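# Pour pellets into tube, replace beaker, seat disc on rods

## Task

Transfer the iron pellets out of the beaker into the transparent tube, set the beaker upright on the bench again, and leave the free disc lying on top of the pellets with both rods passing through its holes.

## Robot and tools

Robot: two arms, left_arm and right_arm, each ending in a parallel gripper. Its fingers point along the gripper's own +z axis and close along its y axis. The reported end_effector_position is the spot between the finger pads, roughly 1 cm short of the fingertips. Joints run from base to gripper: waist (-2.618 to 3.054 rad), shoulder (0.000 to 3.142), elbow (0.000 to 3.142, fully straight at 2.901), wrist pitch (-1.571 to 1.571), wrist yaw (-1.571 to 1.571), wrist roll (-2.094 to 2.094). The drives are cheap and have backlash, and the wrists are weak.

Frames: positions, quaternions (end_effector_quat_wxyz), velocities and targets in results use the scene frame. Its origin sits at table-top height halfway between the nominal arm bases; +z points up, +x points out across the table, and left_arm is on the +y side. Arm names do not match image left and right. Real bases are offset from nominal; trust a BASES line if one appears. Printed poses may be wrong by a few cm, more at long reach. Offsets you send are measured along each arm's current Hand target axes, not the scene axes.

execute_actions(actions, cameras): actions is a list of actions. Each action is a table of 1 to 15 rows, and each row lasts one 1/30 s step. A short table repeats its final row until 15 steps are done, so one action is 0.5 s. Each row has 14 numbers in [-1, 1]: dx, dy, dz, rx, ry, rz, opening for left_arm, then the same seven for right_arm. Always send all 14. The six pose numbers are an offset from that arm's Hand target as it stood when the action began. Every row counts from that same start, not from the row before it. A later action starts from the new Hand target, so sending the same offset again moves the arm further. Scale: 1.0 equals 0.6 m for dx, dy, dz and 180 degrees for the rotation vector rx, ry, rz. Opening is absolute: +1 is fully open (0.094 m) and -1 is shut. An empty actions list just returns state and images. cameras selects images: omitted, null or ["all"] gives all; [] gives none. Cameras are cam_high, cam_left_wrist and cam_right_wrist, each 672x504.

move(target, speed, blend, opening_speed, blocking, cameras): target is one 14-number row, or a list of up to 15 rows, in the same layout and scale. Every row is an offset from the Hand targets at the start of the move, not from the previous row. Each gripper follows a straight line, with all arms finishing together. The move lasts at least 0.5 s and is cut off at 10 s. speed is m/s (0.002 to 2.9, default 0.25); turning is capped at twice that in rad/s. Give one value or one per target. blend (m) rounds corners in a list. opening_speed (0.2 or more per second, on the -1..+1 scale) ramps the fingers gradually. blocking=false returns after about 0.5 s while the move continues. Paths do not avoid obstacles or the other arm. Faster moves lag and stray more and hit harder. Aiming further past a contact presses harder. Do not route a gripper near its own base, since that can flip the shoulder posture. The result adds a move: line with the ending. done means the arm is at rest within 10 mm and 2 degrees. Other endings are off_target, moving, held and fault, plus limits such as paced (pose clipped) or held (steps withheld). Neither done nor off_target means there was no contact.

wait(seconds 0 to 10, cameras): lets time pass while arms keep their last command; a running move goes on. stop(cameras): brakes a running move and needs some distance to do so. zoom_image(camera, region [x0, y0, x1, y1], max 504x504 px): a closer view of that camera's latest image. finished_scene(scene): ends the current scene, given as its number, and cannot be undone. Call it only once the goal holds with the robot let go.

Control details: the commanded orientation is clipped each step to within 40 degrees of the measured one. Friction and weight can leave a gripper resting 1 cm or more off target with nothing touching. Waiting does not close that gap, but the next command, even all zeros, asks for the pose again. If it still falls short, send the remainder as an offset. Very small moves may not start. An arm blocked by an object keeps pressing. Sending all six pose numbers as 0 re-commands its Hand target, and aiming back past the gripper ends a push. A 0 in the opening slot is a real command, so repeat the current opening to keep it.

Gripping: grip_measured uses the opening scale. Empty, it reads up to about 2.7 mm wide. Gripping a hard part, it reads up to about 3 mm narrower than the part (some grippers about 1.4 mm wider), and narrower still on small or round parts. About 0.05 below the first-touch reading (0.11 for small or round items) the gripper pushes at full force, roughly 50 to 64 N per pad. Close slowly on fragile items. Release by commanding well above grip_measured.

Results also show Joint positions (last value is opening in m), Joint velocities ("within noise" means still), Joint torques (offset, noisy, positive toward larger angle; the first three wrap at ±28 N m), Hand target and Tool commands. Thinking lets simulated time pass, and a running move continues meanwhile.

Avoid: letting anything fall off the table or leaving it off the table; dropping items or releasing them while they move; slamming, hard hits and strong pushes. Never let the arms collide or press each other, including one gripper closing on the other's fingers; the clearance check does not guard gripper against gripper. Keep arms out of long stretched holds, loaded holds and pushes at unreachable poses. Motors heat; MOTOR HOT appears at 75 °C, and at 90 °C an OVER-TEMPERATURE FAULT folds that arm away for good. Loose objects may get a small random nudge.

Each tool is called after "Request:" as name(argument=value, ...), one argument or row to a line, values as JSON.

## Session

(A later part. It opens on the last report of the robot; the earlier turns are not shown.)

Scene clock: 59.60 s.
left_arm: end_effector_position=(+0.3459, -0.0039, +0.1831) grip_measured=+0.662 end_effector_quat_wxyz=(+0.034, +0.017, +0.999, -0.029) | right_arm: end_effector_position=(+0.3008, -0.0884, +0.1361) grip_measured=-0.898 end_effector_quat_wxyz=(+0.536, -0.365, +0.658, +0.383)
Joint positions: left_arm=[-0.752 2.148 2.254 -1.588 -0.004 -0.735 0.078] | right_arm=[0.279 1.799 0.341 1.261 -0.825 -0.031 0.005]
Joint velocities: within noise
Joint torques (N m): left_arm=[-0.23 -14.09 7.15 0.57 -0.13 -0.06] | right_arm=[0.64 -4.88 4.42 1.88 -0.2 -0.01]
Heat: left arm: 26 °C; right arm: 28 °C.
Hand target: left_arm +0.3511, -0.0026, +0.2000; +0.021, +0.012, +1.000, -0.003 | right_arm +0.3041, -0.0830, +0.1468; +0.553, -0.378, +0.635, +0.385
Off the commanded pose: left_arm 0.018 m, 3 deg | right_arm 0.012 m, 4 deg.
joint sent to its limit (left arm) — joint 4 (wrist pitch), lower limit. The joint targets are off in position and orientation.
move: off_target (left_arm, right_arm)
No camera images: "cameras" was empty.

Request:
move(
  target=[
    [-0.002,0,-0.045,0,0,0,0.2,0,0,0,0,0,0,-0.9],
    [0.0005,0,0.02,0,0,0,0.2,0,0,0,0,0,0,-0.9],
  ],
  speed=0.12,
  cameras=[],
)

Scene clock: 61.37 s.
left_arm: end_effector_position=(+0.3472, -0.0044, +0.1906) grip_measured=+0.662 end_effector_quat_wxyz=(+0.043, +0.016, +0.998, -0.035) | right_arm: end_effector_position=(+0.3008, -0.0884, +0.1361) grip_measured=-0.898 end_effector_quat_wxyz=(+0.536, -0.365, +0.658, +0.383)
Joint positions: left_arm=[-0.752 2.137 2.266 -1.588 -0.008 -0.735 0.078] | right_arm=[0.279 1.799 0.341 1.261 -0.825 -0.031 0.005]
Joint velocities: within noise
Joint torques (N m): left_arm=[-0.18 -10.78 5.33 0.66 -0.14 -0.07] | right_arm=[0.69 -4.9 4.49 1.91 -0.23 0.03]
Heat: left arm: 26 °C; right arm: 28 °C.
Hand target: left_arm +0.3513, -0.0026, +0.1880; +0.021, +0.012, +1.000, -0.003 | right_arm +0.3041, -0.0830, +0.1468; +0.553, -0.378, +0.635, +0.385
Off the commanded pose: left_arm 0.005 m, 5 deg | right_arm 0.012 m, 4 deg.
joint sent to its limit (left arm) — joint 4 (wrist pitch), lower limit. The joint targets are off in position and orientation.
move: off_target (left_arm, right_arm)
No camera images: "cameras" was empty.

Request:
move(
  target=[
    [-0.0018,0.01,0,0,0,0,0.2,0,0,0,0,0,0,-0.9],
    [0.0065,-0.0003,0,0,0,0,0.2,0,0,0,0,0,0,-0.9],
  ],
  speed=[0.02,0.02],
  cameras=["cam_left_wrist","cam_right_wrist"],
)

Request:
zoom_image(
  camera="cam_right_wrist",
  region=[260, 20, 480, 190],
)

Request:
zoom_image(
  camera="cam_left_wrist",
  region=[240, 60, 440, 300],
)

Scene clock: 65.10 s.
left_arm: end_effector_position=(+0.3465, -0.0019, +0.1870) grip_measured=+0.662 end_effector_quat_wxyz=(+0.038, +0.015, +0.999, -0.031) | right_arm: end_effector_position=(+0.3008, -0.0884, +0.1361) grip_measured=-0.898 end_effector_quat_wxyz=(+0.536, -0.365, +0.658, +0.383)
Joint positions: left_arm=[-0.749 2.137 2.252 -1.588 -0.008 -0.735 0.078] | right_arm=[0.279 1.799 0.341 1.261 -0.825 -0.031 0.005]
Joint velocities: within noise
Joint torques (N m): left_arm=[-0.98 -11.34 5.46 0.57 -0.1 -0.13] | right_arm=[0.75 -4.93 4.42 1.88 -0.24 0]
Heat: left arm: 26 °C; right arm: 28 °C.
Hand target: left_arm +0.3474, -0.0027, +0.1878; +0.021, +0.012, +1.000, -0.003 | right_arm +0.3041, -0.0830, +0.1468; +0.553, -0.378, +0.635, +0.385
Off the commanded pose: left_arm 0.001 m, 4 deg | right_arm 0.012 m, 4 deg.
joint sent to its limit (left arm) — joint 4 (wrist pitch), lower limit. The joint targets are off in position and orientation.
move: off_target (left_arm, right_arm)
Images, in order (width x height): cam_left_wrist 672x504, cam_right_wrist 672x504.

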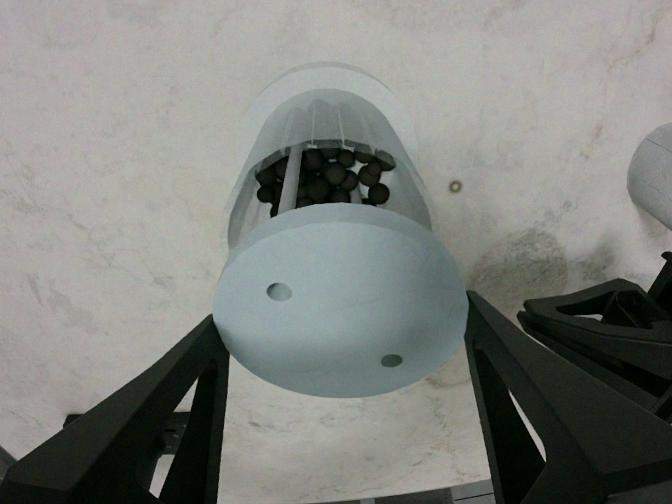

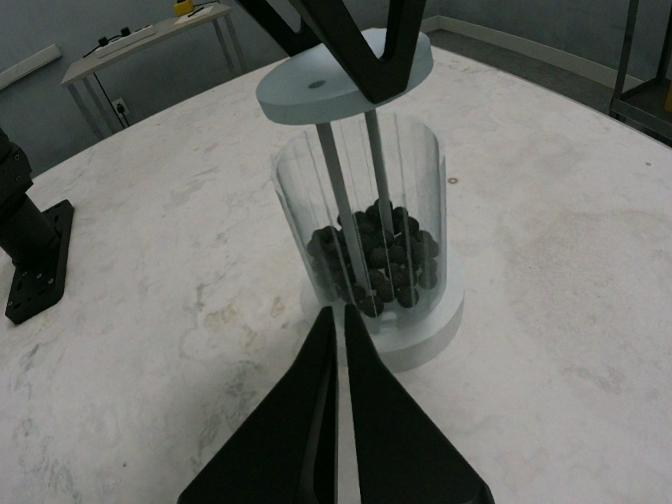

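Scaled by 2.291 from the camera's 672x504 image, which has a finer 960x720 frame.

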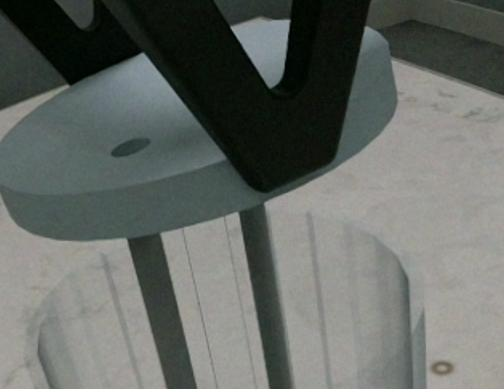

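Scaled by 2.100 from the camera's 672x504 image, which has a finer 960x720 frame.

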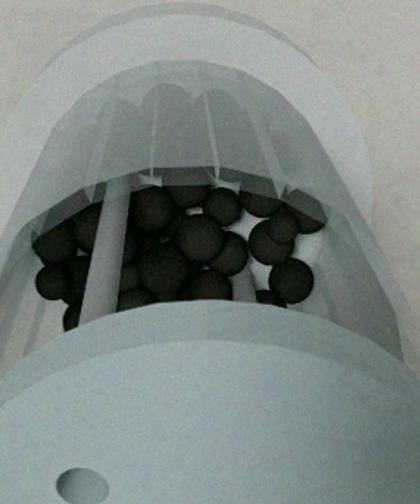

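Request:
move(
  target=[-0.0008,-0.0005,0.033,0,0,0,0.2,0,0,0,0,0,0,-0.9],
  speed=0.04,
  cameras=["cam_left_wrist","cam_right_wrist"],
)

Request:
zoom_image(
  camera="cam_right_wrist",
  region=[260, 20, 480, 190],
)

Request:
zoom_image(
  camera="cam_left_wrist",
  region=[240, 60, 440, 300],
)

Scene clock: 67.33 s.
left_arm: end_effector_position=(+0.3467, -0.0012, +0.1833) grip_measured=+0.662 end_effector_quat_wxyz=(+0.034, +0.014, +0.999, -0.027) | right_arm: end_effector_position=(+0.3008, -0.0884, +0.1361) grip_measured=-0.898 end_effector_quat_wxyz=(+0.536, -0.365, +0.658, +0.383)
Joint positions: left_arm=[-0.747 2.143 2.247 -1.588 -0.008 -0.735 0.078] | right_arm=[0.279 1.799 0.341 1.261 -0.825 -0.031 0.005]
Joint velocities: within noise
Joint torques (N m): left_arm=[-0.87 -8.43 5 0.62 -0.1 -0.13] | right_arm=[0.59 -5 4.41 1.9 -0.25 0.04]
Heat: left arm: 26 °C; right arm: 28 °C.
Hand target: left_arm +0.3487, -0.0032, +0.1680; +0.021, +0.012, +1.000, -0.003 | right_arm +0.3041, -0.0830, +0.1468; +0.553, -0.378, +0.635, +0.385
Off the commanded pose: left_arm 0.016 m, 3 deg | right_arm 0.012 m, 4 deg.
joint sent to its limit (left arm) — joint 4 (wrist pitch), lower limit. The joint targets are off in position, not in orientation.
move: off_target (left_arm, right_arm)
Images, in order (width x height): cam_left_wrist 672x504, cam_right_wrist 672x504.

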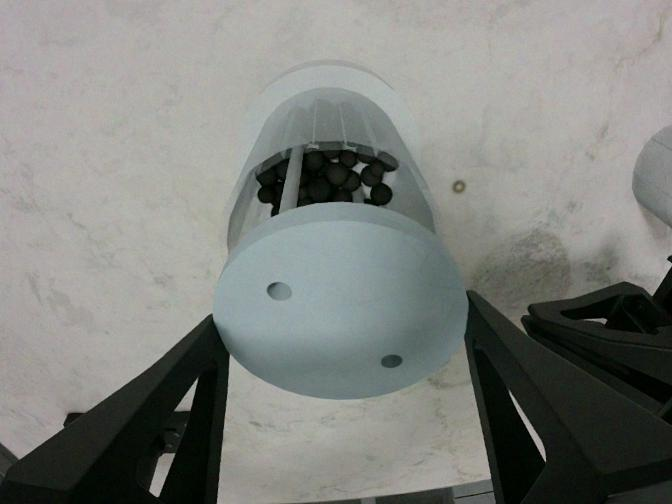

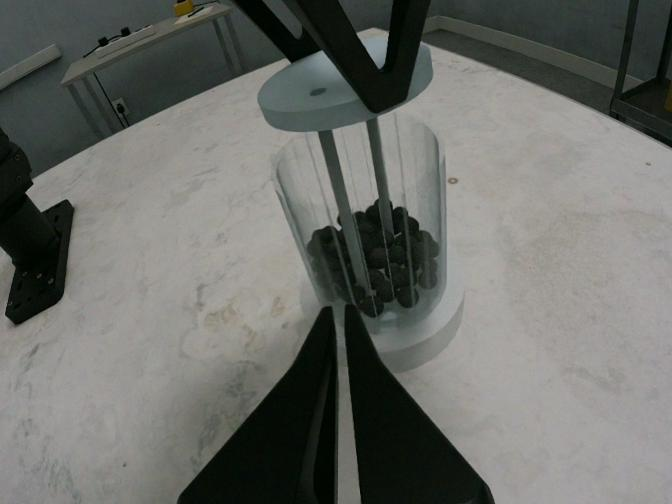

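Scaled by 2.291 from the camera's 672x504 image, which has a finer 960x720 frame.

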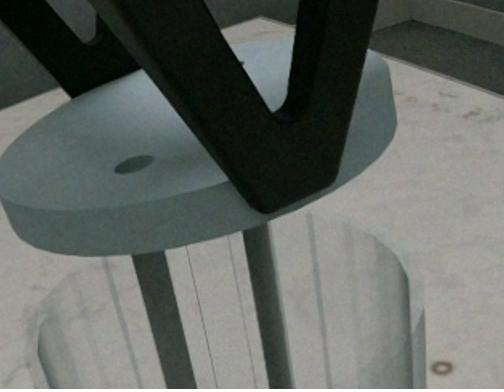

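Scaled by 2.100 from the camera's 672x504 image, which has a finer 960x720 frame.

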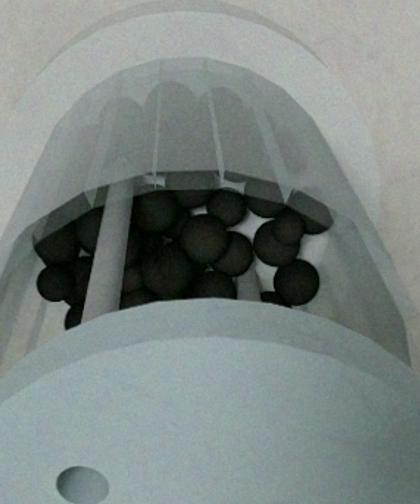

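Request:
move(
  target=[
    [0.0034,0.0075,0,0,0,0.014,0.2,0,0,0,0,0,0,-0.9],
    [0.0068,0.0147,0,0,0,-0.014,0.2,0,0,0,0,0,0,-0.9],
    [0.0068,0.0147,0,0,0,0,0.2,0,0,0,0,0,0,-0.9],
  ],
  speed=0.06,
  cameras=["cam_left_wrist","cam_right_wrist"],
)

Request:
zoom_image(
  camera="cam_right_wrist",
  region=[260, 20, 480, 190],
)

Request:
zoom_image(
  camera="cam_left_wrist",
  region=[240, 60, 440, 300],
)

Scene clock: 70.43 s.
left_arm: end_effector_position=(+0.3462, -0.0007, +0.1813) grip_measured=+0.662 end_effector_quat_wxyz=(+0.033, +0.010, +0.999, -0.025) | right_arm: end_effector_position=(+0.3008, -0.0884, +0.1361) grip_measured=-0.898 end_effector_quat_wxyz=(+0.536, -0.365, +0.658, +0.383)
Joint positions: left_arm=[-0.747 2.141 2.237 -1.584 -0.008 -0.744 0.078] | right_arm=[0.279 1.799 0.341 1.261 -0.825 -0.031 0.005]
Joint velocities: within noise
Joint torques (N m): left_arm=[0.29 -10.5 2.71 0.57 -0.13 0.12] | right_arm=[0.68 -4.86 4.45 1.93 -0.25 0.01]
Heat: left arm: 26 °C; right arm: 28 °C.
Hand target: left_arm +0.3448, +0.0057, +0.1678; +0.021, +0.012, +1.000, -0.003 | right_arm +0.3041, -0.0830, +0.1468; +0.553, -0.378, +0.635, +0.385
Off the commanded pose: left_arm 0.015 m, 3 deg | right_arm 0.012 m, 4 deg.
joint sent to its limit (left arm) — joint 4 (wrist pitch), lower limit. The joint targets are off in position, not in orientation.
move: off_target (left_arm, right_arm)
Images, in order (width x height): cam_left_wrist 672x504, cam_right_wrist 672x504.

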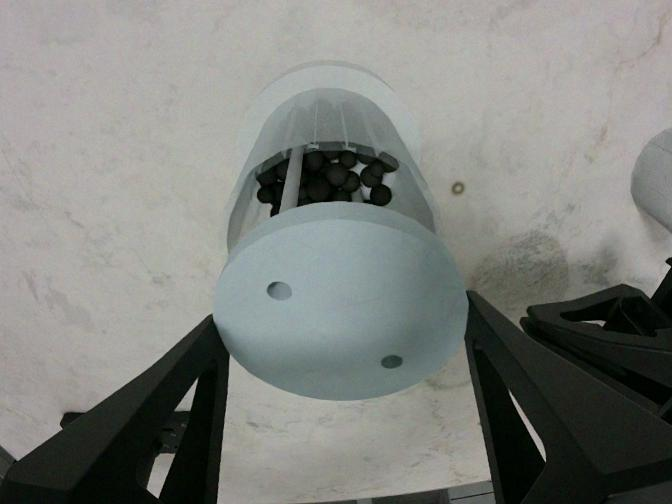

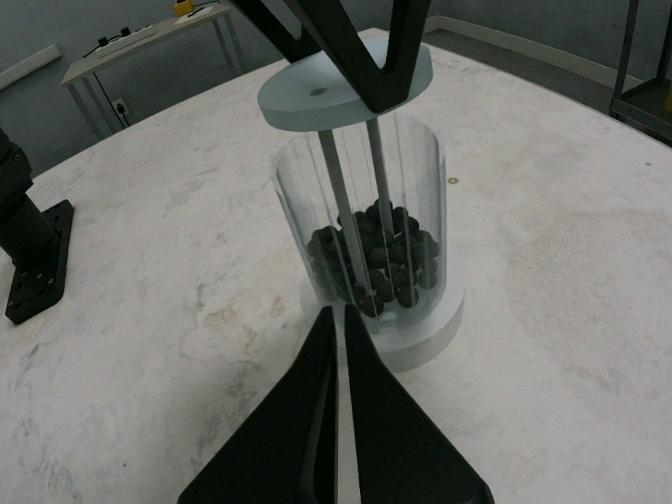

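Scaled by 2.291 from the camera's 672x504 image, which has a finer 960x720 frame.

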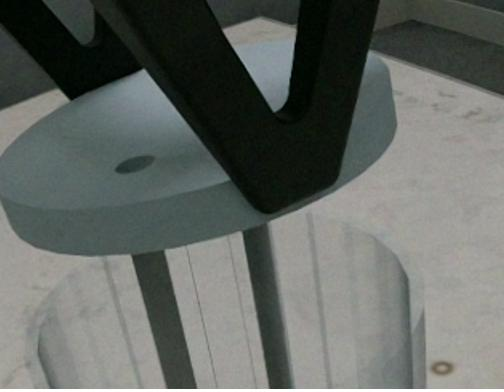

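Scaled by 2.100 from the camera's 672x504 image, which has a finer 960x720 frame.

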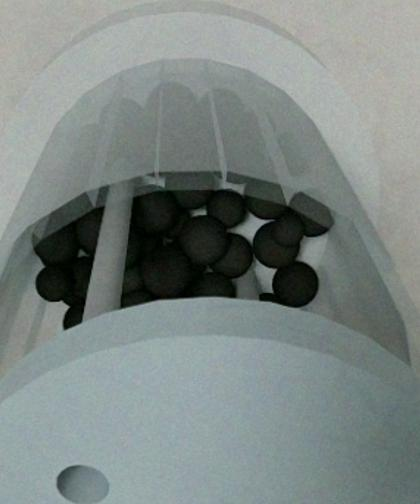

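Request:
move(
  target=[
    [-0.0148,-0.0138,-0.0948,0,0,0,0.2,0,0,0,0,0,0,-0.9],
    [-0.0122,-0.0135,-0.0332,0,0,0,0.2,0,0,0,0,0,0,-0.9],
    [-0.0113,-0.0047,-0.0333,0,0,0,0.2,0,0,0,0,0,0,-0.9],
    [-0.005,-0.0123,-0.0335,0,0,0,0.2,0,0,0,0,0,0,-0.9],
  ],
  speed=[0.12,0.08,0.02,0.02],
  cameras=["cam_left_wrist","cam_right_wrist"],
)

Request:
zoom_image(
  camera="cam_right_wrist",
  region=[260, 20, 480, 190],
)

Request:
zoom_image(
  camera="cam_left_wrist",
  region=[240, 60, 440, 300],
)

Scene clock: 74.33 s.
left_arm: end_effector_position=(+0.3468, -0.0022, +0.1859) grip_measured=+0.662 end_effector_quat_wxyz=(+0.038, +0.010, +0.999, -0.031) | right_arm: end_effector_position=(+0.3008, -0.0884, +0.1361) grip_measured=-0.898 end_effector_quat_wxyz=(+0.536, -0.365, +0.658, +0.383)
Joint positions: left_arm=[-0.749 2.137 2.247 -1.584 -0.008 -0.744 0.078] | right_arm=[0.279 1.799 0.341 1.261 -0.825 -0.031 0.005]
Joint velocities: within noise
Joint torques (N m): left_arm=[-0.85 -11.73 5.45 0.54 -0.13 0] | right_arm=[0.69 -4.98 4.4 1.9 -0.25 0.05]
Heat: left arm: 27 °C; right arm: 28 °C.
Hand target: left_arm +0.3468, -0.0016, +0.1881; +0.021, +0.012, +1.000, -0.003 | right_arm +0.3041, -0.0830, +0.1468; +0.553, -0.378, +0.635, +0.385
Off the commanded pose: left_arm 0.002 m, 4 deg | right_arm 0.012 m, 4 deg.
joint sent to its limit (left arm) — joint 4 (wrist pitch), lower limit. The joint targets are off in position and orientation.
move: off_target (left_arm, right_arm)
Images, in order (width x height): cam_left_wrist 672x504, cam_right_wrist 672x504.

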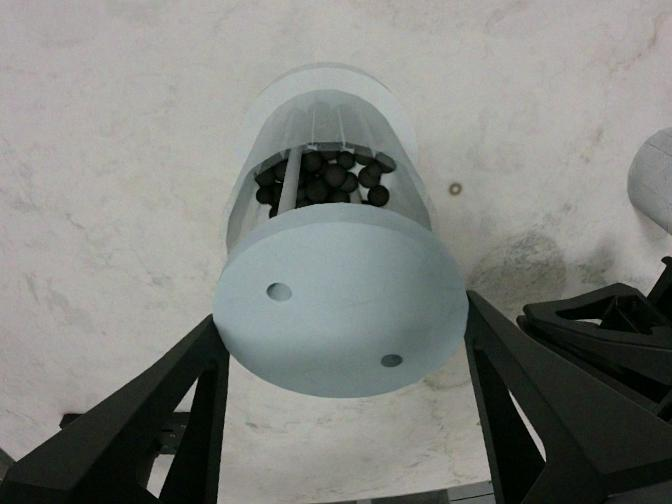

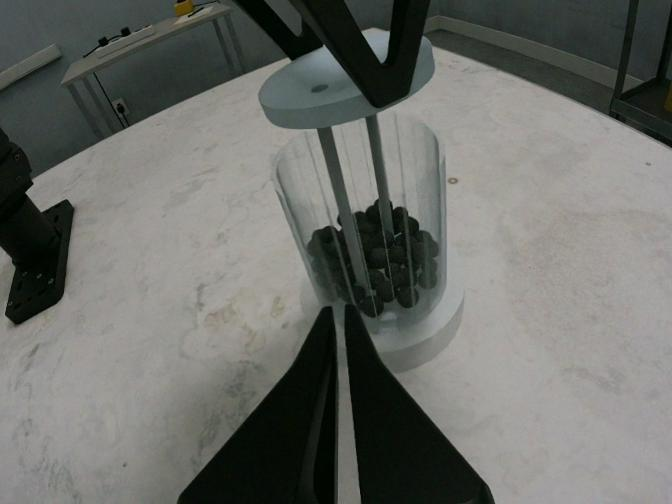

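Scaled by 2.291 from the camera's 672x504 image, which has a finer 960x720 frame.

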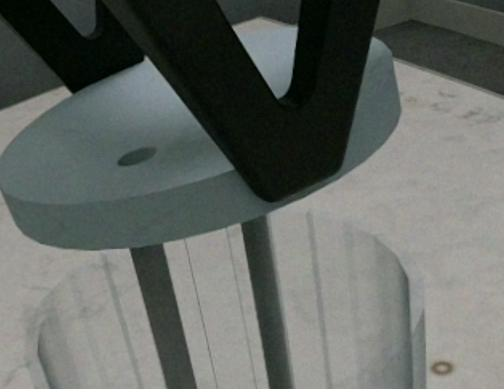

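Scaled by 2.100 from the camera's 672x504 image, which has a finer 960x720 frame.

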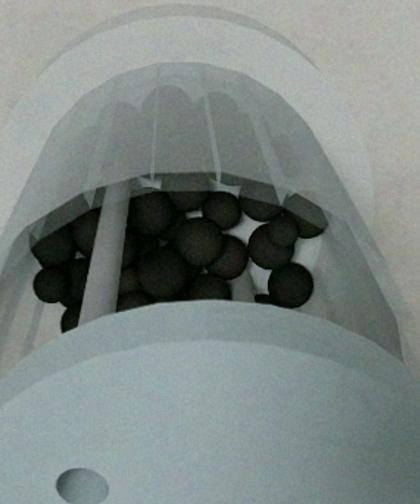

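Request:
move(
  target=[0.0014,-0.0005,0.034,0,0,0,0.2,0,0,0,0,0,0,-0.9],
  speed=0.04,
  cameras=["cam_left_wrist","cam_right_wrist"],
)

Request:
zoom_image(
  camera="cam_right_wrist",
  region=[260, 20, 480, 190],
)

Request:
zoom_image(
  camera="cam_left_wrist",
  region=[240, 60, 440, 300],
)

Scene clock: 76.43 s.
left_arm: end_effector_position=(+0.3466, -0.0011, +0.1837) grip_measured=+0.662 end_effector_quat_wxyz=(+0.035, +0.010, +0.999, -0.028) | right_arm: end_effector_position=(+0.3008, -0.0884, +0.1361) grip_measured=-0.898 end_effector_quat_wxyz=(+0.536, -0.365, +0.658, +0.383)
Joint positions: left_arm=[-0.747 2.138 2.241 -1.584 -0.008 -0.744 0.078] | right_arm=[0.279 1.799 0.341 1.261 -0.825 -0.031 0.005]
Joint velocities: within noise
Joint torques (N m): left_arm=[-1.11 -8.31 4.79 0.52 -0.03 -0.06] | right_arm=[0.75 -5 4.31 1.89 -0.24 0.04]
Heat: left arm: 27 °C; right arm: 28 °C.
Hand target: left_arm +0.3468, -0.0020, +0.1677; +0.021, +0.012, +1.000, -0.003 | right_arm +0.3041, -0.0830, +0.1468; +0.553, -0.378, +0.635, +0.385
Off the commanded pose: left_arm 0.016 m, 3 deg | right_arm 0.012 m, 4 deg.
joint sent to its limit (left arm) — joint 4 (wrist pitch), lower limit. The joint targets are off in position, not in orientation.
move: off_target (left_arm, right_arm)
Images, in order (width x height): cam_left_wrist 672x504, cam_right_wrist 672x504.

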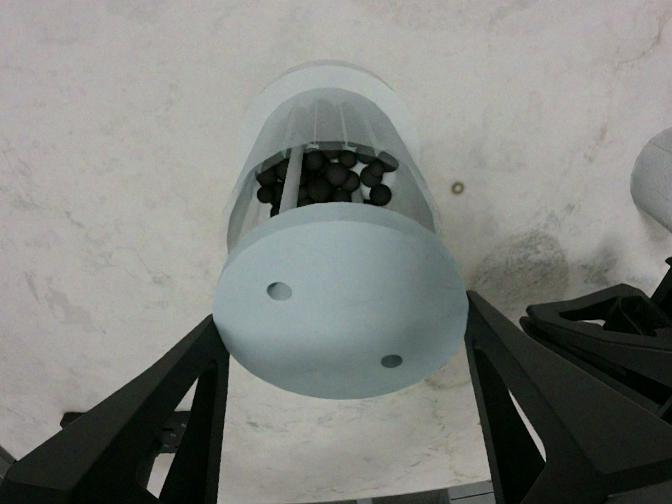

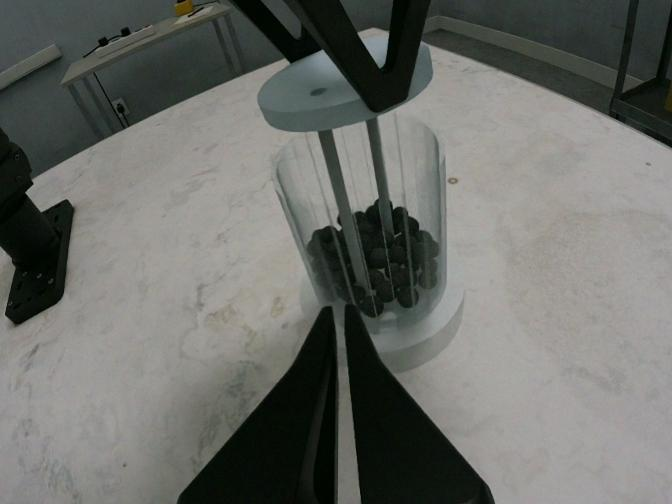

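Scaled by 2.291 from the camera's 672x504 image, which has a finer 960x720 frame.

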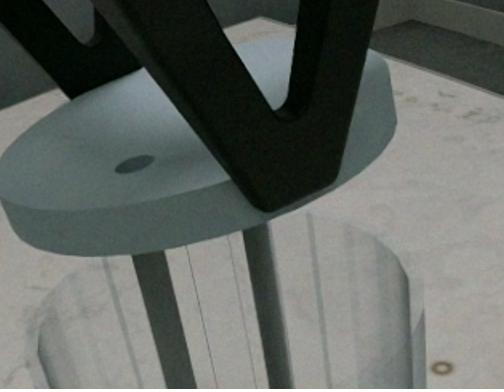

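Scaled by 2.100 from the camera's 672x504 image, which has a finer 960x720 frame.

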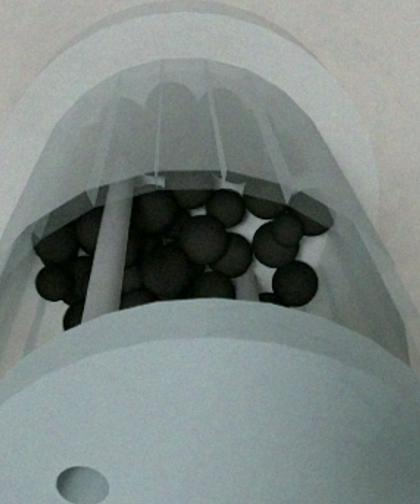

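Request:
move(
  target=[
    [0.001,0.0115,0,0,0,0.03,0.2,0,0,0,0,0,0,-0.9],
    [0.001,0.0115,0,0,0,-0.03,0.2,0,0,0,0,0,0,-0.9],
    [0.001,0.0115,0,0,0,0.01,0.2,0,0,0,0,0,0,-0.9],
  ],
  speed=0.1,
  cameras=["cam_left_wrist","cam_right_wrist"],
)

Request:
zoom_image(
  camera="cam_right_wrist",
  region=[260, 20, 480, 190],
)

Request:
zoom_image(
  camera="cam_left_wrist",
  region=[240, 60, 440, 300],
)

Scene clock: 80.47 s.
left_arm: end_effector_position=(+0.3465, -0.0005, +0.1818) grip_measured=+0.662 end_effector_quat_wxyz=(+0.033, +0.010, +0.999, -0.027) | right_arm: end_effector_position=(+0.3008, -0.0884, +0.1361) grip_measured=-0.898 end_effector_quat_wxyz=(+0.536, -0.365, +0.658, +0.383)
Joint positions: left_arm=[-0.746 2.138 2.234 -1.581 -0.006 -0.743 0.078] | right_arm=[0.279 1.799 0.341 1.261 -0.825 -0.031 0.005]
Joint velocities: within noise
Joint torques (N m): left_arm=[0.29 -9.81 3.56 0.54 -0.1 0.27] | right_arm=[0.59 -4.83 4.4 1.9 -0.22 0]
Heat: left arm: 26 °C; right arm: 28 °C.
Hand target: left_arm +0.3464, +0.0049, +0.1676; +0.021, +0.028, +0.999, -0.003 | right_arm +0.3041, -0.0830, +0.1468; +0.553, -0.378, +0.635, +0.385
Off the commanded pose: left_arm 0.015 m, 4 deg | right_arm 0.012 m, 4 deg.
joint sent to its limit (left arm) — joint 4 (wrist pitch), lower limit. The joint targets still meet the commanded pose.
move: off_target (left_arm, right_arm)
Images, in order (width x height): cam_left_wrist 672x504, cam_right_wrist 672x504.

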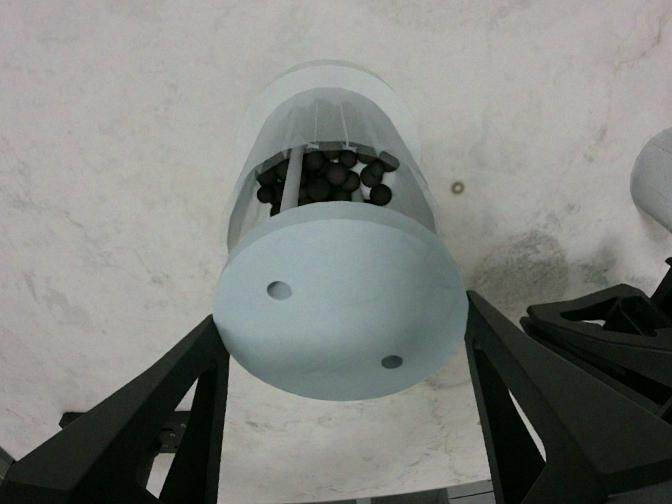

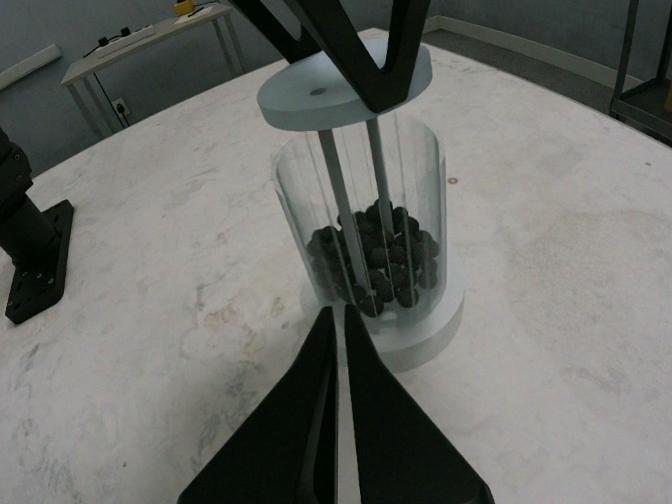

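Scaled by 2.291 from the camera's 672x504 image, which has a finer 960x720 frame.

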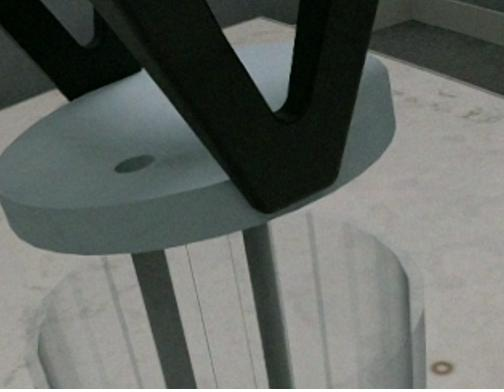

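Scaled by 2.100 from the camera's 672x504 image, which has a finer 960x720 frame.

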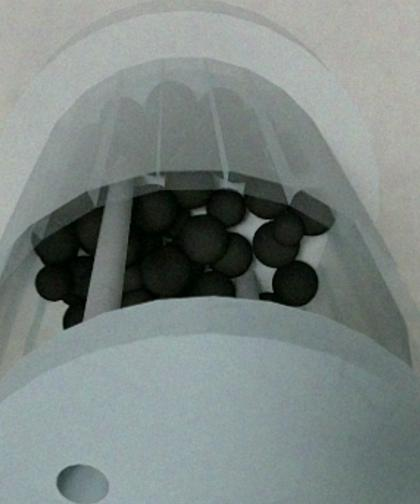

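Request:
move(
  target=[
    [-0.0125,-0.0125,-0.0953,0,0,-0.009,0.2,0,0,0,0,0,0,-0.9],
    [-0.01,-0.0122,-0.0337,0,0,-0.009,0.2,0,0,0,0,0,0,-0.9],
    [-0.0078,-0.002,-0.0337,0,0,-0.009,0.2,0,0,0,0,0,0,-0.9],
    [-0.0017,-0.01,-0.034,0,0,-0.009,0.2,0,0,0,0,0,0,-0.9],
  ],
  speed=[0.12,0.08,0.02,0.02],
  cameras=[],
)

Scene clock: 83.87 s.
left_arm: end_effector_position=(+0.3468, -0.0013, +0.1841) grip_measured=+0.662 end_effector_quat_wxyz=(+0.036, +0.011, +0.999, -0.029) | right_arm: end_effector_position=(+0.3008, -0.0884, +0.1361) grip_measured=-0.898 end_effector_quat_wxyz=(+0.536, -0.365, +0.658, +0.383)
Joint positions: left_arm=[-0.747 2.138 2.243 -1.584 -0.008 -0.741 0.078] | right_arm=[0.279 1.799 0.341 1.261 -0.825 -0.031 0.005]
Joint velocities: within noise
Joint torques (N m): left_arm=[-0.64 -12.19 5.45 0.58 -0.11 -0.05] | right_arm=[0.59 -4.89 4.42 1.92 -0.21 0.05]
Heat: left arm: 27 °C; right arm: 28 °C.
Hand target: left_arm +0.3462, -0.0010, +0.1880; +0.021, +0.014, +1.000, -0.003 | right_arm +0.3041, -0.0830, +0.1468; +0.553, -0.378, +0.635, +0.385
Off the commanded pose: left_arm 0.004 m, 3 deg | right_arm 0.012 m, 4 deg.
joint sent to its limit (left arm) — joint 4 (wrist pitch), lower limit. The joint targets are off in position and orientation.
move: off_target (left_arm, right_arm)
No camera images: "cameras" was empty.

Request:
move(
  target=[
    [-0.0152,0.0075,-0.1028,0,0,0,0.2,0,0,0,0,0,0,-0.9],
    [-0.0023,-0.0023,0.0001,0,0,0,0.2,0,0,0,0,0,0,-0.9],
  ],
  speed=[0.12,0.06],
  cameras=["cam_left_wrist","cam_right_wrist"],
)

Request:
zoom_image(
  camera="cam_right_wrist",
  region=[260, 20, 480, 190],
)

Request:
zoom_image(
  camera="cam_left_wrist",
  region=[240, 60, 440, 300],
)

Scene clock: 87.43 s.
left_arm: end_effector_position=(+0.3467, -0.0012, +0.1941) grip_measured=+0.662 end_effector_quat_wxyz=(+0.046, +0.011, +0.998, -0.038) | right_arm: end_effector_position=(+0.3008, -0.0884, +0.1361) grip_measured=-0.898 end_effector_quat_wxyz=(+0.536, -0.365, +0.658, +0.383)
Joint positions: left_arm=[-0.747 2.118 2.25 -1.584 -0.008 -0.741 0.078] | right_arm=[0.279 1.799 0.341 1.261 -0.825 -0.031 0.005]
Joint velocities: within noise
Joint torques (N m): left_arm=[-0.72 -9.52 5.48 0.57 -0.14 -0.06] | right_arm=[0.65 -4.78 4.46 1.89 -0.23 0.04]
Heat: left arm: 27 °C; right arm: 29 °C.
Hand target: left_arm +0.3476, -0.0024, +0.1880; +0.021, +0.014, +1.000, -0.003 | right_arm +0.3041, -0.0830, +0.1468; +0.553, -0.378, +0.635, +0.385
Off the commanded pose: left_arm 0.006 m, 5 deg | right_arm 0.012 m, 4 deg.
joint sent to its limit (left arm) — joint 4 (wrist pitch), lower limit. The joint targets are off in position and orientation.
move: off_target (left_arm, right_arm)
Images, in order (width x height): cam_left_wrist 672x504, cam_right_wrist 672x504.

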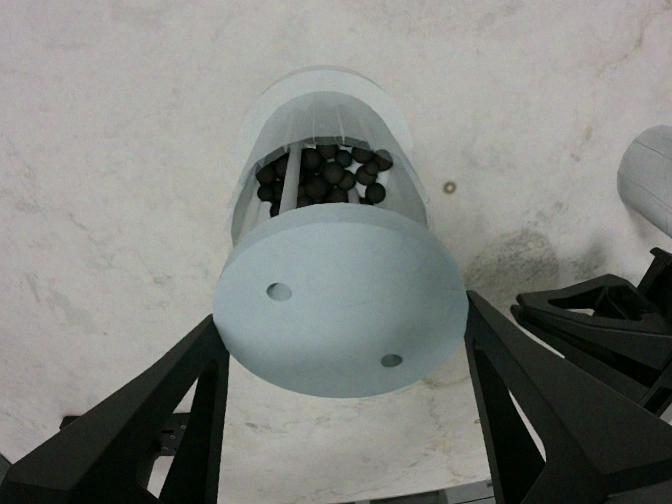

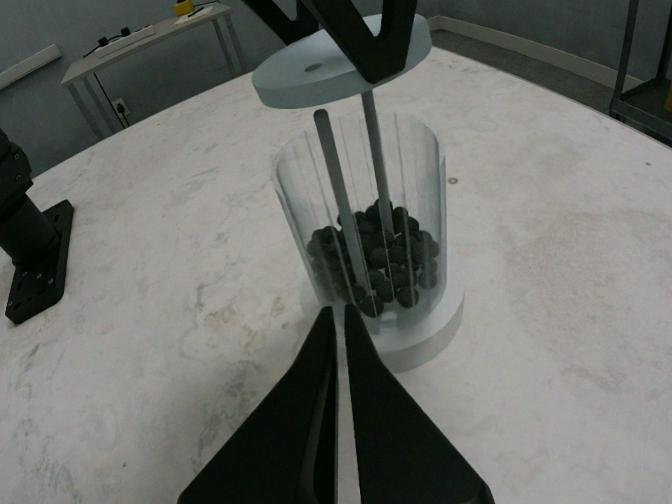

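Scaled by 2.291 from the camera's 672x504 image, which has a finer 960x720 frame.

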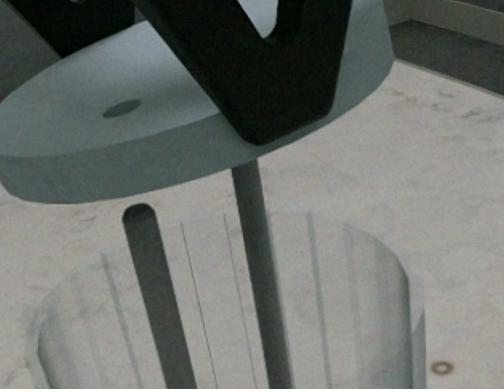

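Scaled by 2.100 from the camera's 672x504 image, which has a finer 960x720 frame.

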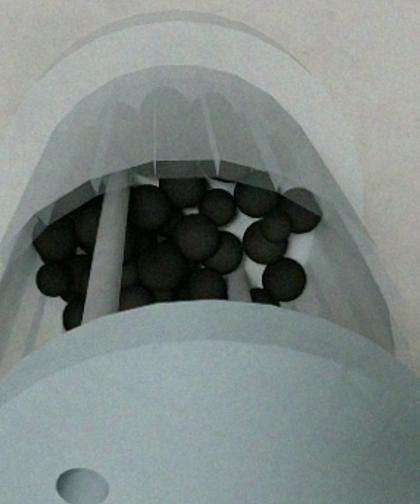

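Request:
move(
  target=[0.0005,-0.002,0.031,0,0,0,0.2,0,0,0,0,0,0,-0.9],
  speed=0.03,
  cameras=["cam_left_wrist","cam_right_wrist"],
)

Request:
zoom_image(
  camera="cam_right_wrist",
  region=[260, 20, 480, 190],
)

Request:
zoom_image(
  camera="cam_left_wrist",
  region=[240, 60, 440, 300],
)

Scene clock: 90.53 s.
left_arm: end_effector_position=(+0.3484, -0.0019, +0.1842) grip_measured=+0.662 end_effector_quat_wxyz=(+0.037, +0.010, +0.999, -0.030) | right_arm: end_effector_position=(+0.3008, -0.0884, +0.1361) grip_measured=-0.898 end_effector_quat_wxyz=(+0.536, -0.365, +0.658, +0.383)
Joint positions: left_arm=[-0.746 2.143 2.25 -1.584 -0.008 -0.741 0.078] | right_arm=[0.279 1.799 0.341 1.261 -0.825 -0.031 0.005]
Joint velocities: within noise
Joint torques (N m): left_arm=[-1.06 -8.68 4.68 0.54 -0.12 -0.11] | right_arm=[0.64 -4.83 4.38 1.91 -0.21 0.04]
Heat: left arm: 27 °C; right arm: 29 °C.
Hand target: left_arm +0.3480, -0.0037, +0.1695; +0.021, +0.014, +1.000, -0.003 | right_arm +0.3041, -0.0830, +0.1468; +0.553, -0.378, +0.635, +0.385
Off the commanded pose: left_arm 0.015 m, 4 deg | right_arm 0.012 m, 4 deg.
joint sent to its limit (left arm) — joint 4 (wrist pitch), lower limit. The joint targets are off in position, not in orientation.
move: off_target (left_arm, right_arm)
Images, in order (width x height): cam_left_wrist 672x504, cam_right_wrist 672x504.

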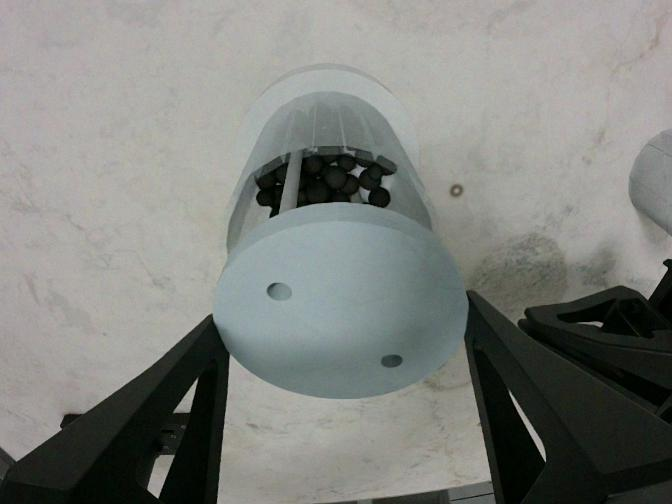

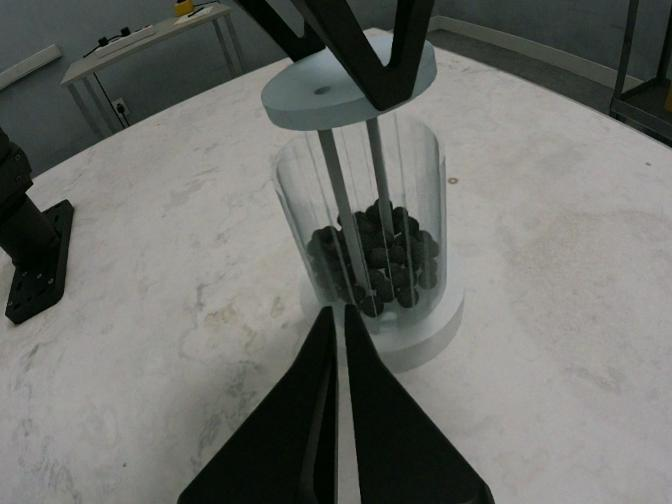

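Scaled by 2.291 from the camera's 672x504 image, which has a finer 960x720 frame.

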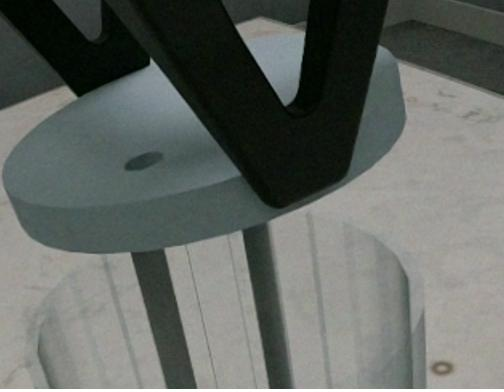

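Scaled by 2.100 from the camera's 672x504 image, which has a finer 960x720 frame.

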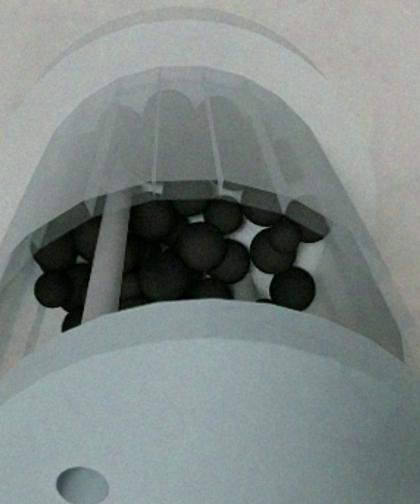

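Request:
move(
  target=[
    [0.0163,0.0175,-0.0768,0,0,0,0.2,0,0,0,0,0,0,-0.9],
    [-0.003,0.0005,-0.014,0,0,0,0.2,0,0,0,0,0,0,-0.9],
  ],
  speed=[0.1,0.03],
  cameras=["cam_left_wrist","cam_right_wrist"],
)

Request:
zoom_image(
  camera="cam_right_wrist",
  region=[260, 20, 480, 190],
)

Request:
zoom_image(
  camera="cam_left_wrist",
  region=[240, 60, 440, 300],
)

Scene clock: 94.80 s.
left_arm: end_effector_position=(+0.3454, +0.0008, +0.1820) grip_measured=+0.662 end_effector_quat_wxyz=(+0.034, +0.012, +0.999, -0.024) | right_arm: end_effector_position=(+0.3008, -0.0884, +0.1361) grip_measured=-0.898 end_effector_quat_wxyz=(+0.536, -0.365, +0.658, +0.383)
Joint positions: left_arm=[-0.747 2.134 2.227 -1.582 -0.011 -0.74 0.078] | right_arm=[0.279 1.799 0.341 1.261 -0.825 -0.031 0.005]
Joint velocities: within noise
Joint torques (N m): left_arm=[-0.7 -9.02 7.56 0.55 -0.1 -0.03] | right_arm=[0.7 -4.82 4.4 1.9 -0.21 0.03]
Heat: left arm: 26 °C; right arm: 29 °C.
Hand target: left_arm +0.3495, -0.0034, +0.1779; +0.021, +0.014, +1.000, -0.003 | right_arm +0.3041, -0.0830, +0.1468; +0.553, -0.378, +0.635, +0.385
Off the commanded pose: left_arm 0.007 m, 3 deg | right_arm 0.012 m, 4 deg.
joint sent to its limit (left arm) — joint 4 (wrist pitch), lower limit. The joint targets are off in position, not in orientation.
move: off_target (left_arm, right_arm)
Images, in order (width x height): cam_left_wrist 672x504, cam_right_wrist 672x504.

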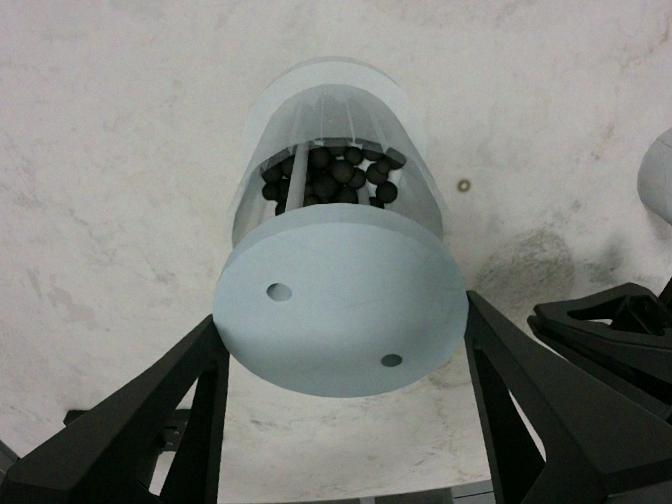

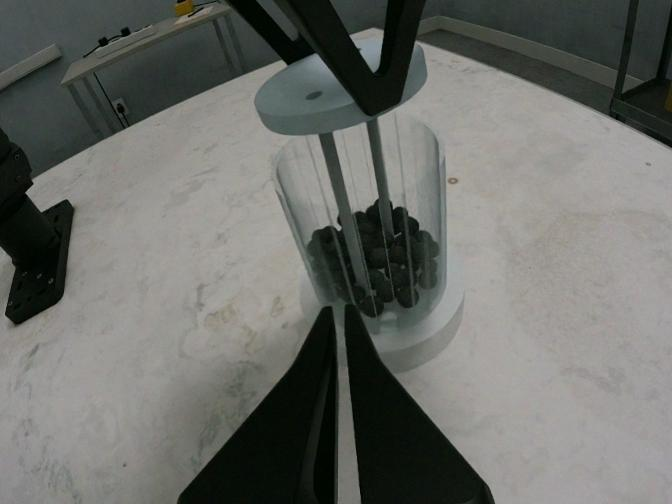

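Scaled by 2.291 from the camera's 672x504 image, which has a finer 960x720 frame.

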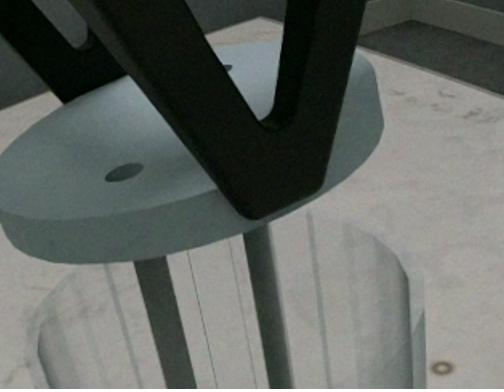

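Scaled by 2.100 from the camera's 672x504 image, which has a finer 960x720 frame.

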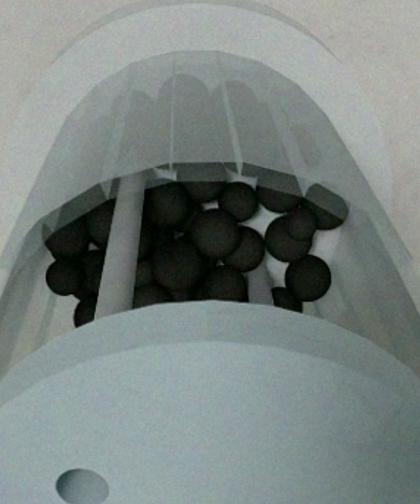

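Request:
move(
  target=[
    [0.0015,-0.0115,0.002,0,0,0,0.2,0,0,0,0,0,0,-0.9],
    [0.0015,-0.012,0.012,0,0,0,0.2,0,0,0,0,0,0,-0.9],
  ],
  speed=[0.012,0.02],
  cameras=["cam_left_wrist","cam_right_wrist"],
)

Request:
zoom_image(
  camera="cam_right_wrist",
  region=[260, 20, 480, 190],
)

Request:
zoom_image(
  camera="cam_left_wrist",
  region=[240, 60, 440, 300],
)

Scene clock: 98.67 s.
left_arm: end_effector_position=(+0.3456, +0.0003, +0.1813) grip_measured=+0.662 end_effector_quat_wxyz=(+0.035, +0.015, +0.999, -0.015) | right_arm: end_effector_position=(+0.3008, -0.0884, +0.1361) grip_measured=-0.898 end_effector_quat_wxyz=(+0.536, -0.365, +0.658, +0.383)
Joint positions: left_arm=[-0.755 2.151 2.252 -1.6 -0.027 -0.74 0.078] | right_arm=[0.279 1.799 0.341 1.261 -0.825 -0.031 0.005]
Joint velocities: within noise
Joint torques (N m): left_arm=[-1.21 -8.12 6.83 0.68 -0.04 -0.1] | right_arm=[0.66 -4.88 4.55 1.93 -0.21 0.03]
Heat: left arm: 26 °C; right arm: 29 °C.
Hand target: left_arm +0.3487, -0.0106, +0.1707; +0.021, +0.014, +1.000, -0.003 | right_arm +0.3041, -0.0830, +0.1468; +0.553, -0.378, +0.635, +0.385
Off the commanded pose: left_arm 0.015 m, 2 deg | right_arm 0.012 m, 4 deg.
joint read past its limit (left arm) — joint 4 (wrist pitch), lower limit.
joint sent to its limit (left arm) — joint 4 (wrist pitch), lower limit. The joint targets are off in position, not in orientation.
move: off_target (left_arm, right_arm)
Images, in order (width x height): cam_left_wrist 672x504, cam_right_wrist 672x504.

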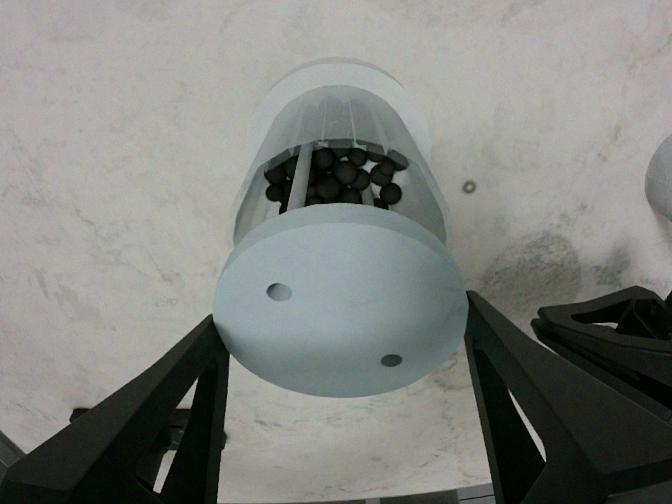

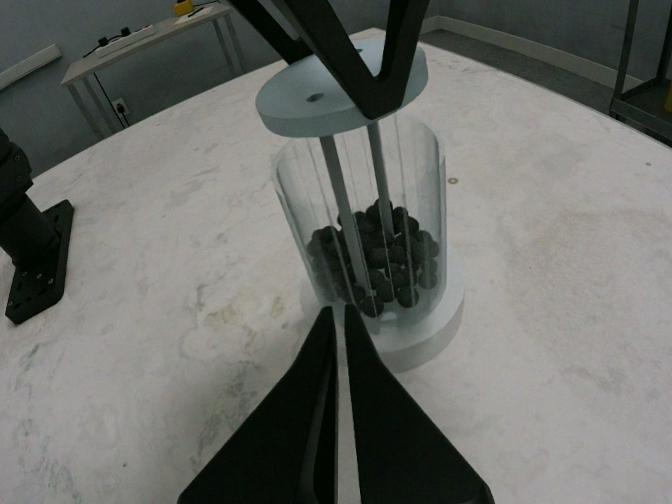

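Scaled by 2.291 from the camera's 672x504 image, which has a finer 960x720 frame.

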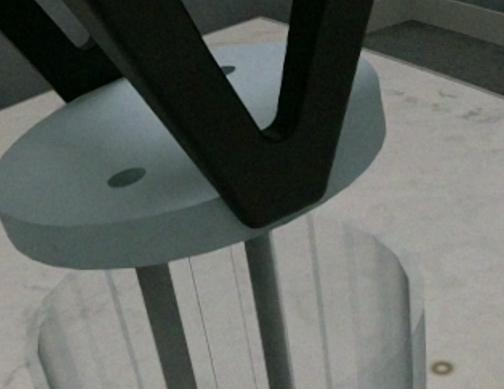

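Scaled by 2.100 from the camera's 672x504 image, which has a finer 960x720 frame.

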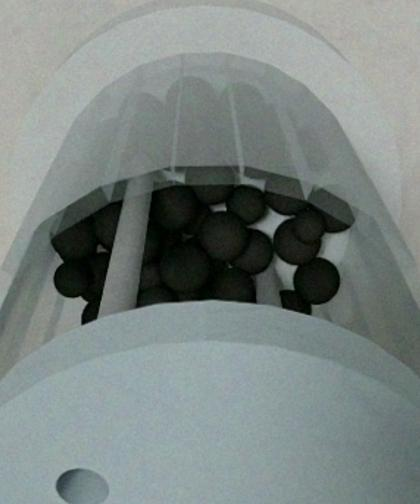

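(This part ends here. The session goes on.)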